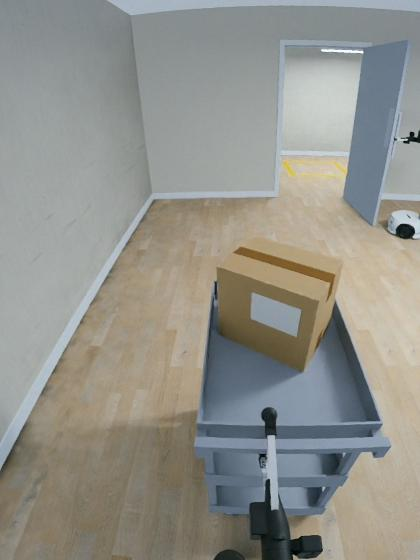

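Call:
move --r1 '{"base":{"rotate_rad":-0.32},"pace":"slow"}' --blocking false --cameras '[]'

Call:
wait --seconds 4 --cameras '[]'

Call:
move --r1 '{"base":{"strafe_m":0.13,"translate_m":0.03},"pace":"slow","contact_limits":{"strafe_m":0.1}}' --blocking false --cameras '[]'

Call:
wait --seconds 4 --cameras '["r1_head_camera"]'

Scene clock: 1443.17 s.
move: r1 moving
r1.base_odometry: x=-4.801 y=+3.909 heading=-0.302
r1.turned_by_wheels: -0.125
r1.turned_by_imu: -0.126
r1.base_tilt: forward=-1.6 right=+1.3
r1.lidar_m: 0.39 0.41 1.22 1.16 1.22 1.36 1.26 1.32 1.73 3.53 3.61 0.45
r1.base_status: rotate_rad moving
r1.joint_positions: lift_m=+0.690 arm_m=+0.000 wrist_yaw_rad=-0.003 wrist_pitch_rad=+0.003 wrist_roll_rad=+1.569 gripper_m=+0.140
r1.joint_status: not commanded
r1.measured_speeds: translate_m=-0.001 strafe_m=-0.001 rotate_rad=-0.485 lift_m=+0.000 arm_m=+0.000 wrist_yaw_rad=+0.000 wrist_pitch_rad=+0.000 wrist_roll_rad=+0.000
r1.motor_effort: lift_m=+21(21) arm_m=+4(4) wheel_0=+3(7) wheel_1=+4(6) wheel_2=+6(6)
r1.servo_current: wrist_yaw_rad=59(65) wrist_pitch_rad=46(46) wrist_roll_rad=33(59) gripper_m=52(52)
r1.hand_pose: x=+0.4591 y=-0.0882 z=+0.8673 quat_wxyz=(+0.708, +0.706, +0.000, -0.002) (m; r1's base frame)
r1.wrist_depth_mm: - - - 262 263 1756 1255 / - - - - 260 1863 - / - - 609 530 259 - - / - 504 492 477 257 - - / - - 521 508 256 - - / - 210 554 194 252 194 - / - - - 143 251 1708 -
r2: as last shown
r2.lidar_m: 1.16 0.32 0.31 3.26 3.40 2.82 - 2.10 1.55 1.49 1.57 1.20
r2.motor_effort: lift_m=+21(21) arm_m=-4(4) wheel_0=+13(14) wheel_1=-1(1) wheel_2=-5(6)
r2.servo_current: wrist_yaw_rad=78(78) wrist_pitch_rad=39(46) wrist_roll_rad=46(59) gripper_m=98(98)
r2.wrist_depth_mm: - - 244 164 240 239 237 / - - 245 164 242 239 239 / - - 247 168 244 243 240 / - - 248 169 245 243 241 / - - 250 169 246 244 242 / - - 186 169 246 246 244 / - - 253 - 249 246 246
pictures: none
No camera images: "cameras" was empty.

Scene clock: 1444.10 s.
earlier move: r1 done
r1.base_odometry: x=-4.800 y=+3.909 heading=-0.496
r1.turned_by_wheels: -0.194
r1.turned_by_imu: -0.195
r1.base_tilt: forward=-1.6 right=+1.3
r1.lidar_m: 0.39 0.40 1.37 1.17 1.19 1.37 1.29 1.27 1.49 2.53 3.55 0.50
r1.base_status: done
r1.joint_positions: lift_m=+0.690 arm_m=+0.000 wrist_yaw_rad=-0.003 wrist_pitch_rad=+0.003 wrist_roll_rad=+1.569 gripper_m=+0.140
r1.joint_status: not commanded
r1.measured_speeds: all 0
r1.motor_effort: lift_m=+21(21) arm_m=+4(4) wheel_0=+2(7) wheel_1=+1(7) wheel_2=+2(6)
r1.servo_current: wrist_yaw_rad=46(65) wrist_pitch_rad=46(52) wrist_roll_rad=52(59) gripper_m=39(52)
r1.hand_pose: x=+0.4591 y=-0.0882 z=+0.8673 quat_wxyz=(+0.708, +0.706, +0.000, -0.002) (m; r1's base frame)
r1.wrist_depth_mm: - - - - - 1708 1205 / - - - - - 1756 1229 / - - - - 332 336 340 / - - - - 315 1863 - / - - 691 640 300 - - / - 210 508 233 191 195 - / - 517 512 143 276 - -
r2.base_odometry: x=-2.294 y=-2.385 heading=-2.114
r2.turned_by_wheels: +0.000
r2.turned_by_imu: +0.000
r2.base_tilt: forward=-0.7 right=+0.0
r2.lidar_m: 1.17 0.33 0.29 3.24 3.42 2.83 - 2.11 1.54 1.50 1.56 1.19
r2.base_status: not commanded
r2.joint_positions: lift_m=+0.860 arm_m=+0.000 wrist_yaw_rad=+1.585 wrist_pitch_rad=+0.003 wrist_roll_rad=+0.002 gripper_m=-0.019
r2.joint_status: not commanded
r2.measured_speeds: all 0
r2.motor_effort: lift_m=+21(21) arm_m=-4(4) wheel_0=+14(14) wheel_1=-1(1) wheel_2=-5(6)
r2.servo_current: wrist_yaw_rad=65(78) wrist_pitch_rad=39(46) wrist_roll_rad=39(59) gripper_m=98(104)
r2.hand_pose: x=+0.2543 y=+0.2896 z=+1.0369 quat_wxyz=(+0.702, +0.000, +0.002, +0.712) (m; r2's base frame)
r2.wrist_depth_mm: - - 244 164 240 239 237 / - - 246 164 241 240 239 / - - 246 168 242 241 240 / - - 249 169 245 243 242 / - - 250 169 247 245 243 / - - 185 169 246 247 244 / - - 252 - 249 246 246
wait: 0.93 of 4 s (r1 has come to rest)
pictures: none
No camera images: "cameras" was empty.

Scene clock: 1444.60 s.
move: r1 moving
r1.base_odometry: x=-4.792 y=+3.918 heading=-0.496
r1.turned_by_wheels: +0.000
r1.turned_by_imu: +0.000
r1.base_tilt: forward=-1.6 right=+1.3
r1.lidar_m: 0.39 0.37 1.34 1.16 1.18 1.36 1.27 1.27 1.50 2.55 3.54 0.46
r1.base_status: translate_m moving; strafe_m moving
r1.joint_positions: lift_m=+0.690 arm_m=+0.000 wrist_yaw_rad=-0.003 wrist_pitch_rad=+0.003 wrist_roll_rad=+1.569 gripper_m=+0.140
r1.joint_status: not commanded
r1.measured_speeds: translate_m=+0.011 strafe_m=+0.050 rotate_rad=-0.002 lift_m=+0.000 arm_m=+0.000 wrist_yaw_rad=+0.000 wrist_pitch_rad=+0.000 wrist_roll_rad=+0.000
r1.motor_effort: lift_m=+21(21) arm_m=+3(4) wheel_0=-5(7) wheel_1=+7(8) wheel_2=-2(3)
r1.servo_current: wrist_yaw_rad=39(65) wrist_pitch_rad=46(46) wrist_roll_rad=46(59) gripper_m=46(46)
r1.contact_limits: strafe_m 0.1
r1.hand_pose: x=+0.4591 y=-0.0882 z=+0.8673 quat_wxyz=(+0.708, +0.706, +0.000, -0.002) (m; r1's base frame)
r1.wrist_depth_mm: - - - - - 1708 1205 / - - - - - 1756 1255 / - - - - 325 336 334 / - - - - 309 1921 - / - - 676 580 293 - - / - 209 496 228 191 194 - / - 512 508 142 272 - -
r2: as last shown
r2.base_tilt: forward=-0.7 right=+0.1
r2.lidar_m: 1.16 0.32 0.31 3.26 3.38 2.82 - 2.12 1.56 1.48 1.56 1.22
r2.motor_effort: lift_m=+21(21) arm_m=-4(4) wheel_0=+14(15) wheel_1=-1(1) wheel_2=-6(6)
r2.servo_current: wrist_yaw_rad=59(65) wrist_pitch_rad=46(46) wrist_roll_rad=46(59) gripper_m=91(104)
r2.wrist_depth_mm: - - 244 164 240 239 237 / - - 245 164 242 239 238 / - - 247 168 244 242 240 / - - 249 169 245 243 241 / - - 250 169 246 244 243 / - - 185 169 246 245 244 / - - 253 - 249 246 246
pictures: none
No camera images: "cameras" was empty.

Scene clock: 1446.67 s.
earlier move: r1 done
r1.base_odometry: x=-4.712 y=+4.009 heading=-0.496
r1.turned_by_wheels: +0.000
r1.turned_by_imu: +0.001
r1.base_tilt: forward=-1.6 right=+1.3
r1.lidar_m: 0.35 2.26 1.25 1.04 1.07 1.23 1.34 1.34 1.58 2.67 3.64 0.45
r1.base_status: done
r1.joint_positions: lift_m=+0.690 arm_m=+0.000 wrist_yaw_rad=-0.003 wrist_pitch_rad=+0.003 wrist_roll_rad=+1.569 gripper_m=+0.140
r1.joint_status: not commanded
r1.measured_speeds: all 0
r1.motor_effort: lift_m=+21(21) arm_m=+4(4) wheel_0=-2(10) wheel_1=+2(8) wheel_2=-2(4)
r1.servo_current: wrist_yaw_rad=33(65) wrist_pitch_rad=46(52) wrist_roll_rad=52(65) gripper_m=46(46)
r1.contact_limits: strafe_m 0.1
r1.hand_pose: x=+0.4591 y=-0.0882 z=+0.8673 quat_wxyz=(+0.708, +0.706, +0.000, -0.002) (m; r1's base frame)
r1.wrist_depth_mm: - - - - 290 1708 1255 / - - - - 270 1708 1308 / - - - - 257 1756 - / - - 564 466 246 - - / - 484 480 473 236 - - / - 208 492 172 227 195 - / - 521 512 143 218 - -
r2.base_odometry: x=-2.294 y=-2.385 heading=-2.114
r2.turned_by_wheels: +0.000
r2.turned_by_imu: +0.000
r2.base_tilt: forward=-0.7 right=+0.1
r2.lidar_m: 1.16 0.34 0.32 3.24 3.41 2.82 - 2.13 1.54 1.50 1.55 1.23
r2.base_status: not commanded
r2.joint_positions: lift_m=+0.860 arm_m=+0.000 wrist_yaw_rad=+1.585 wrist_pitch_rad=+0.003 wrist_roll_rad=+0.002 gripper_m=-0.019
r2.joint_status: not commanded
r2.measured_speeds: all 0
r2.motor_effort: lift_m=+21(21) arm_m=-4(4) wheel_0=+14(15) wheel_1=-1(1) wheel_2=-5(6)
r2.servo_current: wrist_yaw_rad=59(85) wrist_pitch_rad=46(46) wrist_roll_rad=52(65) gripper_m=85(104)
r2.hand_pose: x=+0.2543 y=+0.2896 z=+1.0369 quat_wxyz=(+0.702, +0.000, +0.002, +0.712) (m; r2's base frame)
r2.wrist_depth_mm: - - 244 164 241 239 238 / - - 246 164 243 239 239 / - - 247 168 242 242 241 / - - 249 168 245 243 240 / - - 250 169 246 245 243 / - - 186 169 246 246 244 / - - 253 - 248 245 246
wait: 2.07 of 4 s (r1 has come to rest)
pictures: r1_head_camera
Images, in order (width x height): r1_head_camera 420x560.

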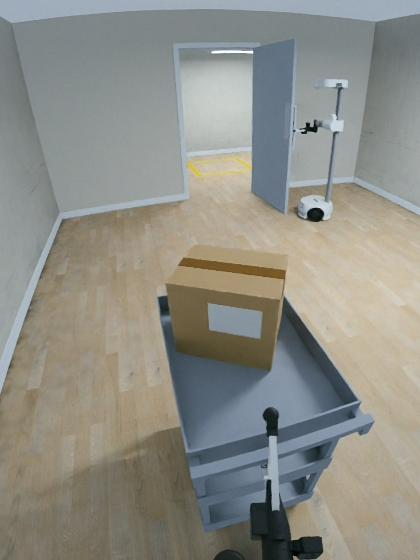

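Call:
move --r1 '{"joints":{"gripper_m":-0.02}}' --blocking false --cameras '[]'

Call:
wait --seconds 3 --cameras '[]'

Call:
move --r1 '{"base":{"translate_m":-0.01,"strafe_m":0.24},"pace":"slow"}' --blocking false --cameras '[]'

Call:
wait --seconds 5 --cameras '["r1_head_camera"]'

Scene clock: 1451.83 s.
move: r1 moving
r1.base_odometry: x=-4.712 y=+4.009 heading=-0.496
r1.turned_by_wheels: +0.000
r1.turned_by_imu: +0.000
r1.base_tilt: forward=-1.6 right=+1.3
r1.lidar_m: 0.35 2.24 1.24 1.05 1.08 1.24 1.33 1.31 1.57 2.66 3.66 0.44
r1.base_status: not commanded
r1.joint_positions: lift_m=+0.690 arm_m=+0.000 wrist_yaw_rad=-0.003 wrist_pitch_rad=+0.003 wrist_roll_rad=+1.569 gripper_m=+0.129
r1.joint_status: gripper_m moving
r1.measured_speeds: all 0
r1.motor_effort: lift_m=+21(21) arm_m=+4(4) wheel_0=-3(4) wheel_1=+1(2) wheel_2=-2(2)
r1.servo_current: wrist_yaw_rad=59(59) wrist_pitch_rad=46(52) wrist_roll_rad=59(59) gripper_m=72(85)
r1.contact_limits: strafe_m 0.1
r1.hand_pose: x=+0.4591 y=-0.0882 z=+0.8673 quat_wxyz=(+0.708, +0.706, +0.000, -0.002) (m; r1's base frame)
r1.wrist_depth_mm: - - - - 291 1708 1205 / - - - - 271 1708 1308 / - - - - 259 1863 - / - - 569 466 249 - - / - 484 477 469 236 - - / - 211 492 172 228 195 - / - - 517 145 218 - -
r2: as last shown
r2.lidar_m: 1.16 0.33 0.32 3.23 3.42 2.81 - 2.13 1.56 1.50 1.57 1.23
r2.motor_effort: lift_m=+21(21) arm_m=-4(4) wheel_0=+14(14) wheel_1=-1(1) wheel_2=-5(6)
r2.servo_current: wrist_yaw_rad=59(72) wrist_pitch_rad=39(46) wrist_roll_rad=39(52) gripper_m=85(98)
r2.wrist_depth_mm: - - 242 164 241 239 238 / - - 244 165 242 240 238 / - - 246 168 242 242 240 / - - 248 169 244 243 241 / - - 250 169 246 244 242 / - - 186 169 247 245 245 / - - 251 - 248 246 245
pictures: none
No camera images: "cameras" was empty.

Scene clock: 1453.77 s.
earlier move: r1 done
r1.base_odometry: x=-4.712 y=+4.009 heading=-0.496
r1.turned_by_wheels: +0.000
r1.turned_by_imu: +0.000
r1.base_tilt: forward=-1.6 right=+1.2
r1.lidar_m: 0.35 2.27 1.21 1.03 1.07 1.25 1.35 1.32 1.58 2.66 3.66 0.46
r1.base_status: not commanded
r1.joint_positions: lift_m=+0.690 arm_m=+0.000 wrist_yaw_rad=-0.002 wrist_pitch_rad=+0.007 wrist_roll_rad=+1.569 gripper_m=-0.019
r1.joint_status: all done
r1.measured_speeds: all 0
r1.motor_effort: lift_m=+21(21) arm_m=+1(4) wheel_0=-3(4) wheel_1=+1(2) wheel_2=-1(4)
r1.servo_current: wrist_yaw_rad=33(65) wrist_pitch_rad=52(91) wrist_roll_rad=59(65) gripper_m=65(182)
r1.contact_limits: strafe_m 0.1
r1.hand_pose: x=+0.4591 y=-0.0881 z=+0.8660 quat_wxyz=(+0.708, +0.706, +0.002, -0.003) (m; r1's base frame)
r1.wrist_depth_mm: - - - - 285 1661 1229 / - - - - 272 1756 - / - - - - 259 1808 - / - - 500 189 250 - - / - 488 488 182 240 - - / - - 210 187 185 - - / - - 530 142 223 - -
r2.base_odometry: x=-2.294 y=-2.385 heading=-2.114
r2.turned_by_wheels: +0.000
r2.turned_by_imu: +0.000
r2.base_tilt: forward=-0.7 right=+0.0
r2.lidar_m: 1.16 0.30 0.33 3.24 3.41 2.81 - 2.09 1.55 1.49 1.55 1.21
r2.base_status: not commanded
r2.joint_positions: lift_m=+0.860 arm_m=+0.000 wrist_yaw_rad=+1.585 wrist_pitch_rad=+0.003 wrist_roll_rad=+0.002 gripper_m=-0.019
r2.joint_status: not commanded
r2.measured_speeds: all 0
r2.motor_effort: lift_m=+21(21) arm_m=-4(4) wheel_0=+14(14) wheel_1=-1(1) wheel_2=-5(6)
r2.servo_current: wrist_yaw_rad=72(78) wrist_pitch_rad=39(46) wrist_roll_rad=59(59) gripper_m=85(104)
r2.hand_pose: x=+0.2543 y=+0.2896 z=+1.0369 quat_wxyz=(+0.702, +0.000, +0.002, +0.712) (m; r2's base frame)
r2.wrist_depth_mm: - - 246 164 241 238 236 / - - 246 164 242 241 238 / - - 247 168 243 242 240 / - - 248 168 245 243 242 / - - 250 169 247 244 243 / - - 185 170 246 246 244 / - - 252 - 248 247 245
wait: 1.93 of 3 s (r1 has come to rest)
pictures: none
No camera images: "cameras" was empty.

Scene clock: 1454.27 s.
move: r1 moving
r1.base_odometry: x=-4.706 y=+4.021 heading=-0.496
r1.turned_by_wheels: +0.000
r1.turned_by_imu: +0.000
r1.base_tilt: forward=-1.6 right=+1.3
r1.lidar_m: 0.36 2.25 1.23 1.02 1.07 1.24 1.35 1.33 1.56 2.67 3.68 0.45
r1.base_status: translate_m moving; strafe_m moving
r1.joint_positions: lift_m=+0.690 arm_m=+0.000 wrist_yaw_rad=-0.002 wrist_pitch_rad=+0.007 wrist_roll_rad=+1.569 gripper_m=-0.019
r1.joint_status: not commanded
r1.measured_speeds: translate_m=-0.003 strafe_m=+0.056 rotate_rad=+0.001 lift_m=+0.000 arm_m=+0.000 wrist_yaw_rad=+0.000 wrist_pitch_rad=+0.000 wrist_roll_rad=+0.000
r1.motor_effort: lift_m=+21(21) arm_m=-2(2) wheel_0=-8(11) wheel_1=+8(8) wheel_2=+4(5)
r1.servo_current: wrist_yaw_rad=39(72) wrist_pitch_rad=52(59) wrist_roll_rad=65(65) gripper_m=65(65)
r1.hand_pose: x=+0.4591 y=-0.0881 z=+0.8660 quat_wxyz=(+0.708, +0.706, +0.002, -0.003) (m; r1's base frame)
r1.wrist_depth_mm: - - - - 293 1708 1229 / - - - - 272 1708 - / - - - - 262 1808 - / - - 521 250 252 - - / - 492 484 181 243 - - / - - 208 187 185 - - / - - 521 134 222 - -
r2: as last shown
r2.lidar_m: 1.17 0.31 0.31 3.25 3.37 2.82 - 2.09 1.57 1.49 1.58 1.20
r2.servo_current: wrist_yaw_rad=65(85) wrist_pitch_rad=46(46) wrist_roll_rad=39(59) gripper_m=98(104)
r2.wrist_depth_mm: - - 244 164 241 239 238 / - - 246 164 242 239 238 / - - 247 168 244 241 241 / - - 248 168 244 244 242 / - - 249 169 246 244 243 / - - 185 170 246 246 244 / - - 253 - 249 247 245
pictures: none
No camera images: "cameras" was empty.

Scene clock: 1457.33 s.
earlier move: r1 done
r1.base_odometry: x=-4.607 y=+4.224 heading=-0.496
r1.turned_by_wheels: +0.000
r1.turned_by_imu: +0.000
r1.base_tilt: forward=-1.6 right=+1.3
r1.lidar_m: 0.41 1.79 0.97 0.80 0.81 0.98 1.40 1.39 1.63 2.78 3.89 0.44
r1.base_status: done
r1.joint_positions: lift_m=+0.690 arm_m=+0.000 wrist_yaw_rad=-0.002 wrist_pitch_rad=+0.007 wrist_roll_rad=+1.569 gripper_m=-0.019
r1.joint_status: not commanded
r1.measured_speeds: all 0
r1.motor_effort: lift_m=+21(21) arm_m=+4(4) wheel_0=-5(11) wheel_1=+2(8) wheel_2=-1(5)
r1.servo_current: wrist_yaw_rad=72(72) wrist_pitch_rad=52(59) wrist_roll_rad=52(78) gripper_m=52(65)
r1.hand_pose: x=+0.4591 y=-0.0881 z=+0.8660 quat_wxyz=(+0.708, +0.706, +0.002, -0.003) (m; r1's base frame)
r1.wrist_depth_mm: - - - 229 229 1756 - / - - 634 229 230 - - / - 477 455 170 230 - - / - 484 484 170 230 - - / - - 535 171 233 - - / - - 559 185 185 - - / - - 179 137 234 574 -
r2.base_odometry: x=-2.294 y=-2.385 heading=-2.114
r2.turned_by_wheels: +0.000
r2.turned_by_imu: +0.000
r2.base_tilt: forward=-0.7 right=+0.1
r2.lidar_m: 1.16 0.32 0.31 3.26 3.05 2.89 - 2.11 1.56 1.49 1.57 1.22
r2.base_status: not commanded
r2.joint_positions: lift_m=+0.860 arm_m=+0.000 wrist_yaw_rad=+1.585 wrist_pitch_rad=+0.003 wrist_roll_rad=+0.002 gripper_m=-0.019
r2.joint_status: not commanded
r2.measured_speeds: all 0
r2.motor_effort: lift_m=+21(21) arm_m=-4(4) wheel_0=+14(14) wheel_1=-1(1) wheel_2=-6(6)
r2.servo_current: wrist_yaw_rad=59(85) wrist_pitch_rad=39(46) wrist_roll_rad=33(65) gripper_m=98(104)
r2.hand_pose: x=+0.2543 y=+0.2896 z=+1.0369 quat_wxyz=(+0.702, +0.000, +0.002, +0.712) (m; r2's base frame)
r2.wrist_depth_mm: - - 245 164 241 239 237 / - - 246 164 242 240 238 / - - 247 168 243 241 241 / - - 249 169 245 242 242 / - - 250 169 247 244 243 / - - 185 169 246 246 245 / - - 253 - 249 246 246
wait: 3.07 of 5 s (r1 has come to rest)
pictures: r1_head_camera
Images, in order (width x height): r1_head_camera 420x560.

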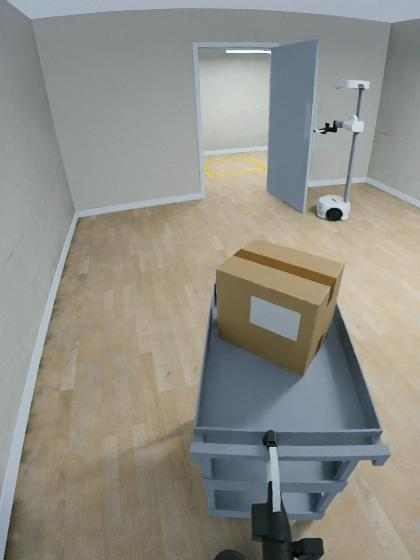

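Call:
move --r1 '{"base":{"translate_m":0.4,"strafe_m":0.03},"pace":"slow"}' --blocking false --cameras '[]'

Call:
wait --seconds 7 --cameras '["r1_head_camera"]'

Scene clock: 1467.63 s.
move: r1 moving
r1.base_odometry: x=-4.595 y=+4.219 heading=-0.496
r1.turned_by_wheels: +0.000
r1.turned_by_imu: +0.000
r1.base_tilt: forward=-1.6 right=+1.3
r1.lidar_m: 0.38 1.76 0.95 0.82 0.84 0.99 1.40 1.42 1.65 2.81 3.88 0.43
r1.base_status: translate_m moving; strafe_m moving
r1.joint_positions: lift_m=+0.690 arm_m=+0.000 wrist_yaw_rad=-0.002 wrist_pitch_rad=+0.007 wrist_roll_rad=+1.569 gripper_m=-0.019
r1.joint_status: not commanded
r1.measured_speeds: translate_m=+0.049 strafe_m=+0.004 rotate_rad=-0.002 lift_m=+0.000 arm_m=+0.000 wrist_yaw_rad=+0.000 wrist_pitch_rad=+0.000 wrist_roll_rad=+0.000
r1.motor_effort: lift_m=+21(21) arm_m=+4(4) wheel_0=+6(6) wheel_1=+2(7) wheel_2=-9(10)
r1.servo_current: wrist_yaw_rad=59(65) wrist_pitch_rad=52(59) wrist_roll_rad=59(59) gripper_m=52(65)
r1.hand_pose: x=+0.4591 y=-0.0881 z=+0.8660 quat_wxyz=(+0.708, +0.706, +0.002, -0.003) (m; r1's base frame)
r1.wrist_depth_mm: - - - 227 228 1661 - / - - 627 228 229 - - / - 477 459 228 229 - - / - 484 480 170 231 - - / - - 530 170 232 - - / - - 564 185 232 - - / - - 180 137 233 1464 -
r2: as last shown
r2.lidar_m: 1.15 0.32 0.31 3.26 3.01 2.86 - 2.12 1.54 1.49 1.56 1.22
r2.motor_effort: lift_m=+21(21) arm_m=-4(4) wheel_0=+14(14) wheel_1=-1(1) wheel_2=-5(6)
r2.servo_current: wrist_yaw_rad=65(72) wrist_pitch_rad=46(52) wrist_roll_rad=52(52) gripper_m=98(98)
r2.wrist_depth_mm: - - 244 163 240 238 238 / - - 245 164 242 241 239 / - - 246 168 244 241 240 / - - 247 169 244 242 242 / - - 250 169 246 244 242 / - - 185 169 247 247 244 / - - 252 - 249 247 246
pictures: none
No camera images: "cameras" was empty.

Scene clock: 1472.43 s.
earlier move: r1 done
r1.base_odometry: x=-4.241 y=+4.060 heading=-0.496
r1.turned_by_wheels: +0.001
r1.turned_by_imu: +0.001
r1.base_tilt: forward=-1.6 right=+1.3
r1.lidar_m: 0.43 1.92 1.11 0.89 0.90 1.06 1.80 1.79 2.07 3.52 0.43 0.37
r1.base_status: done
r1.joint_positions: lift_m=+0.690 arm_m=+0.000 wrist_yaw_rad=-0.001 wrist_pitch_rad=+0.007 wrist_roll_rad=+1.569 gripper_m=-0.019
r1.joint_status: not commanded
r1.measured_speeds: all 0
r1.motor_effort: lift_m=+21(21) arm_m=+4(4) wheel_0=+5(9) wheel_1=+4(7) wheel_2=-1(10)
r1.servo_current: wrist_yaw_rad=46(78) wrist_pitch_rad=46(59) wrist_roll_rad=33(85) gripper_m=52(65)
r1.hand_pose: x=+0.4592 y=-0.0877 z=+0.8660 quat_wxyz=(+0.708, +0.706, +0.002, -0.003) (m; r1's base frame)
r1.wrist_depth_mm: - 402 399 117 173 174 - / - 402 413 122 183 - - / - 496 484 - 195 - - / - - 585 142 209 - - / - - - - 223 1618 - / - - - 185 184 1661 1205 / - - 181 141 180 1499 1229
r2.base_odometry: x=-2.294 y=-2.385 heading=-2.114
r2.turned_by_wheels: +0.000
r2.turned_by_imu: +0.001
r2.base_tilt: forward=-0.7 right=+0.0
r2.lidar_m: 1.15 0.34 0.30 3.24 2.60 2.56 - 2.12 1.57 1.49 1.57 1.20
r2.base_status: not commanded
r2.joint_positions: lift_m=+0.860 arm_m=+0.000 wrist_yaw_rad=+1.585 wrist_pitch_rad=+0.003 wrist_roll_rad=+0.002 gripper_m=-0.019
r2.joint_status: not commanded
r2.measured_speeds: all 0
r2.motor_effort: lift_m=+21(21) arm_m=-4(4) wheel_0=+14(15) wheel_1=-1(1) wheel_2=-5(6)
r2.servo_current: wrist_yaw_rad=59(85) wrist_pitch_rad=39(52) wrist_roll_rad=46(59) gripper_m=98(104)
r2.hand_pose: x=+0.2543 y=+0.2896 z=+1.0369 quat_wxyz=(+0.702, +0.000, +0.002, +0.712) (m; r2's base frame)
r2.wrist_depth_mm: - - 243 163 240 238 236 / - - 246 164 242 241 238 / - - 246 168 244 241 240 / - - 248 169 246 243 241 / - - 249 169 246 245 242 / - - 185 169 246 245 244 / - - 253 - 249 246 246
wait: 4.80 of 7 s (r1 has come to rest)
pictures: r1_head_camera
Images, in order (width x height): r1_head_camera 420x560.

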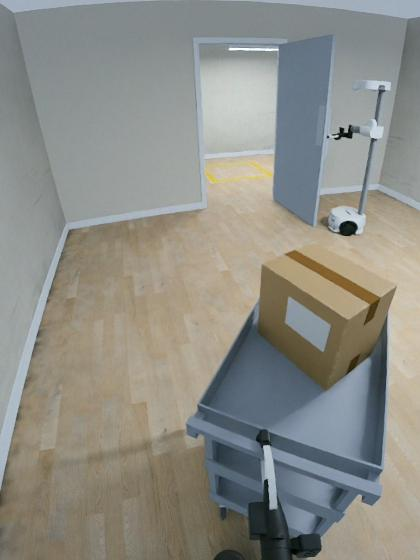

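Call:
move --r1 '{"base":{"translate_m":0.15,"strafe_m":-0.2},"pace":"slow"}' --blocking false --cameras '[]'

Call:
wait --seconds 7 --cameras '["r1_head_camera"]'

Scene clock: 1482.20 s.
move: r1 moving
r1.base_odometry: x=-4.239 y=+4.048 heading=-0.495
r1.turned_by_wheels: +0.000
r1.turned_by_imu: +0.000
r1.base_tilt: forward=-1.6 right=+1.3
r1.lidar_m: 0.43 1.96 1.09 0.89 0.89 1.10 1.78 1.80 2.08 3.58 0.43 0.36
r1.base_status: translate_m moving; strafe_m moving
r1.joint_positions: lift_m=+0.690 arm_m=+0.000 wrist_yaw_rad=+0.000 wrist_pitch_rad=+0.007 wrist_roll_rad=+1.569 gripper_m=-0.019
r1.joint_status: not commanded
r1.measured_speeds: translate_m=+0.029 strafe_m=-0.039 rotate_rad=-0.001 lift_m=+0.000 arm_m=+0.000 wrist_yaw_rad=+0.001 wrist_pitch_rad=+0.000 wrist_roll_rad=+0.000
r1.motor_effort: lift_m=+21(21) arm_m=+4(4) wheel_0=+9(11) wheel_1=-3(4) wheel_2=-4(5)
r1.servo_current: wrist_yaw_rad=52(72) wrist_pitch_rad=52(52) wrist_roll_rad=52(65) gripper_m=46(59)
r1.hand_pose: x=+0.4593 y=-0.0873 z=+0.8660 quat_wxyz=(+0.708, +0.706, +0.003, -0.002) (m; r1's base frame)
r1.wrist_depth_mm: - 397 397 116 172 173 - / - 399 410 121 182 - - / - 496 484 - 194 - - / - - 580 - 206 - - / - - - - 221 1756 - / - - - 186 231 1661 1308 / - - 179 141 177 1430 1229
r2: as last shown
r2.turned_by_imu: +0.000
r2.lidar_m: 1.17 0.33 0.33 3.25 2.57 2.57 - 2.11 1.54 1.48 1.56 1.21
r2.motor_effort: lift_m=+21(21) arm_m=-4(4) wheel_0=+14(14) wheel_1=-1(1) wheel_2=-5(6)
r2.servo_current: wrist_yaw_rad=78(78) wrist_pitch_rad=39(46) wrist_roll_rad=39(52) gripper_m=98(98)
r2.wrist_depth_mm: - - 244 164 239 239 237 / - - 244 164 242 240 239 / - - 246 168 243 242 240 / - - 248 168 244 244 242 / - - 251 169 246 244 243 / - - 186 170 247 245 244 / - - 253 - 248 246 246
pictures: none
No camera images: "cameras" was empty.

Scene clock: 1485.47 s.
earlier move: r1 done
r1.base_odometry: x=-4.204 y=+3.813 heading=-0.496
r1.turned_by_wheels: +0.000
r1.turned_by_imu: +0.000
r1.base_tilt: forward=-1.5 right=+1.3
r1.lidar_m: 0.43 2.42 1.33 1.11 1.12 1.32 1.89 1.89 2.21 3.58 0.46 0.39
r1.base_status: done
r1.joint_positions: lift_m=+0.690 arm_m=+0.000 wrist_yaw_rad=+0.001 wrist_pitch_rad=+0.007 wrist_roll_rad=+1.569 gripper_m=-0.019
r1.joint_status: not commanded
r1.measured_speeds: all 0
r1.motor_effort: lift_m=+21(21) arm_m=+4(4) wheel_0=+6(13) wheel_1=-3(5) wheel_2=-1(5)
r1.servo_current: wrist_yaw_rad=65(78) wrist_pitch_rad=52(59) wrist_roll_rad=46(78) gripper_m=46(59)
r1.hand_pose: x=+0.4594 y=-0.0870 z=+0.8660 quat_wxyz=(+0.708, +0.706, +0.003, -0.002) (m; r1's base frame)
r1.wrist_depth_mm: - 439 436 123 181 - - / - 397 404 130 190 - - / - 477 469 - 200 - - / - - 559 147 211 - - / - - - 158 224 1576 - / - - - 185 232 1618 1308 / - - 178 139 177 1464 1255
r2.base_odometry: x=-2.294 y=-2.385 heading=-2.114
r2.turned_by_wheels: +0.000
r2.turned_by_imu: +0.000
r2.base_tilt: forward=-0.7 right=+0.1
r2.lidar_m: 1.16 0.35 0.32 3.25 3.40 2.35 - 2.12 1.57 1.48 1.56 1.23
r2.base_status: not commanded
r2.joint_positions: lift_m=+0.860 arm_m=+0.000 wrist_yaw_rad=+1.585 wrist_pitch_rad=+0.003 wrist_roll_rad=+0.002 gripper_m=-0.019
r2.joint_status: not commanded
r2.measured_speeds: all 0
r2.motor_effort: lift_m=+21(21) arm_m=-3(4) wheel_0=+14(15) wheel_1=-1(1) wheel_2=-5(6)
r2.servo_current: wrist_yaw_rad=65(78) wrist_pitch_rad=33(46) wrist_roll_rad=52(59) gripper_m=98(104)
r2.hand_pose: x=+0.2543 y=+0.2896 z=+1.0369 quat_wxyz=(+0.702, +0.000, +0.002, +0.712) (m; r2's base frame)
r2.wrist_depth_mm: - - 245 164 241 238 238 / - - 245 164 241 240 238 / - - 247 168 244 242 240 / - - 248 168 244 243 242 / - - 249 169 246 244 244 / - - 185 169 247 245 245 / - - 252 - 249 246 246
wait: 3.27 of 7 s (r1 has come to rest)
pictures: r1_head_camera
Images, in order (width x height): r1_head_camera 420x560.

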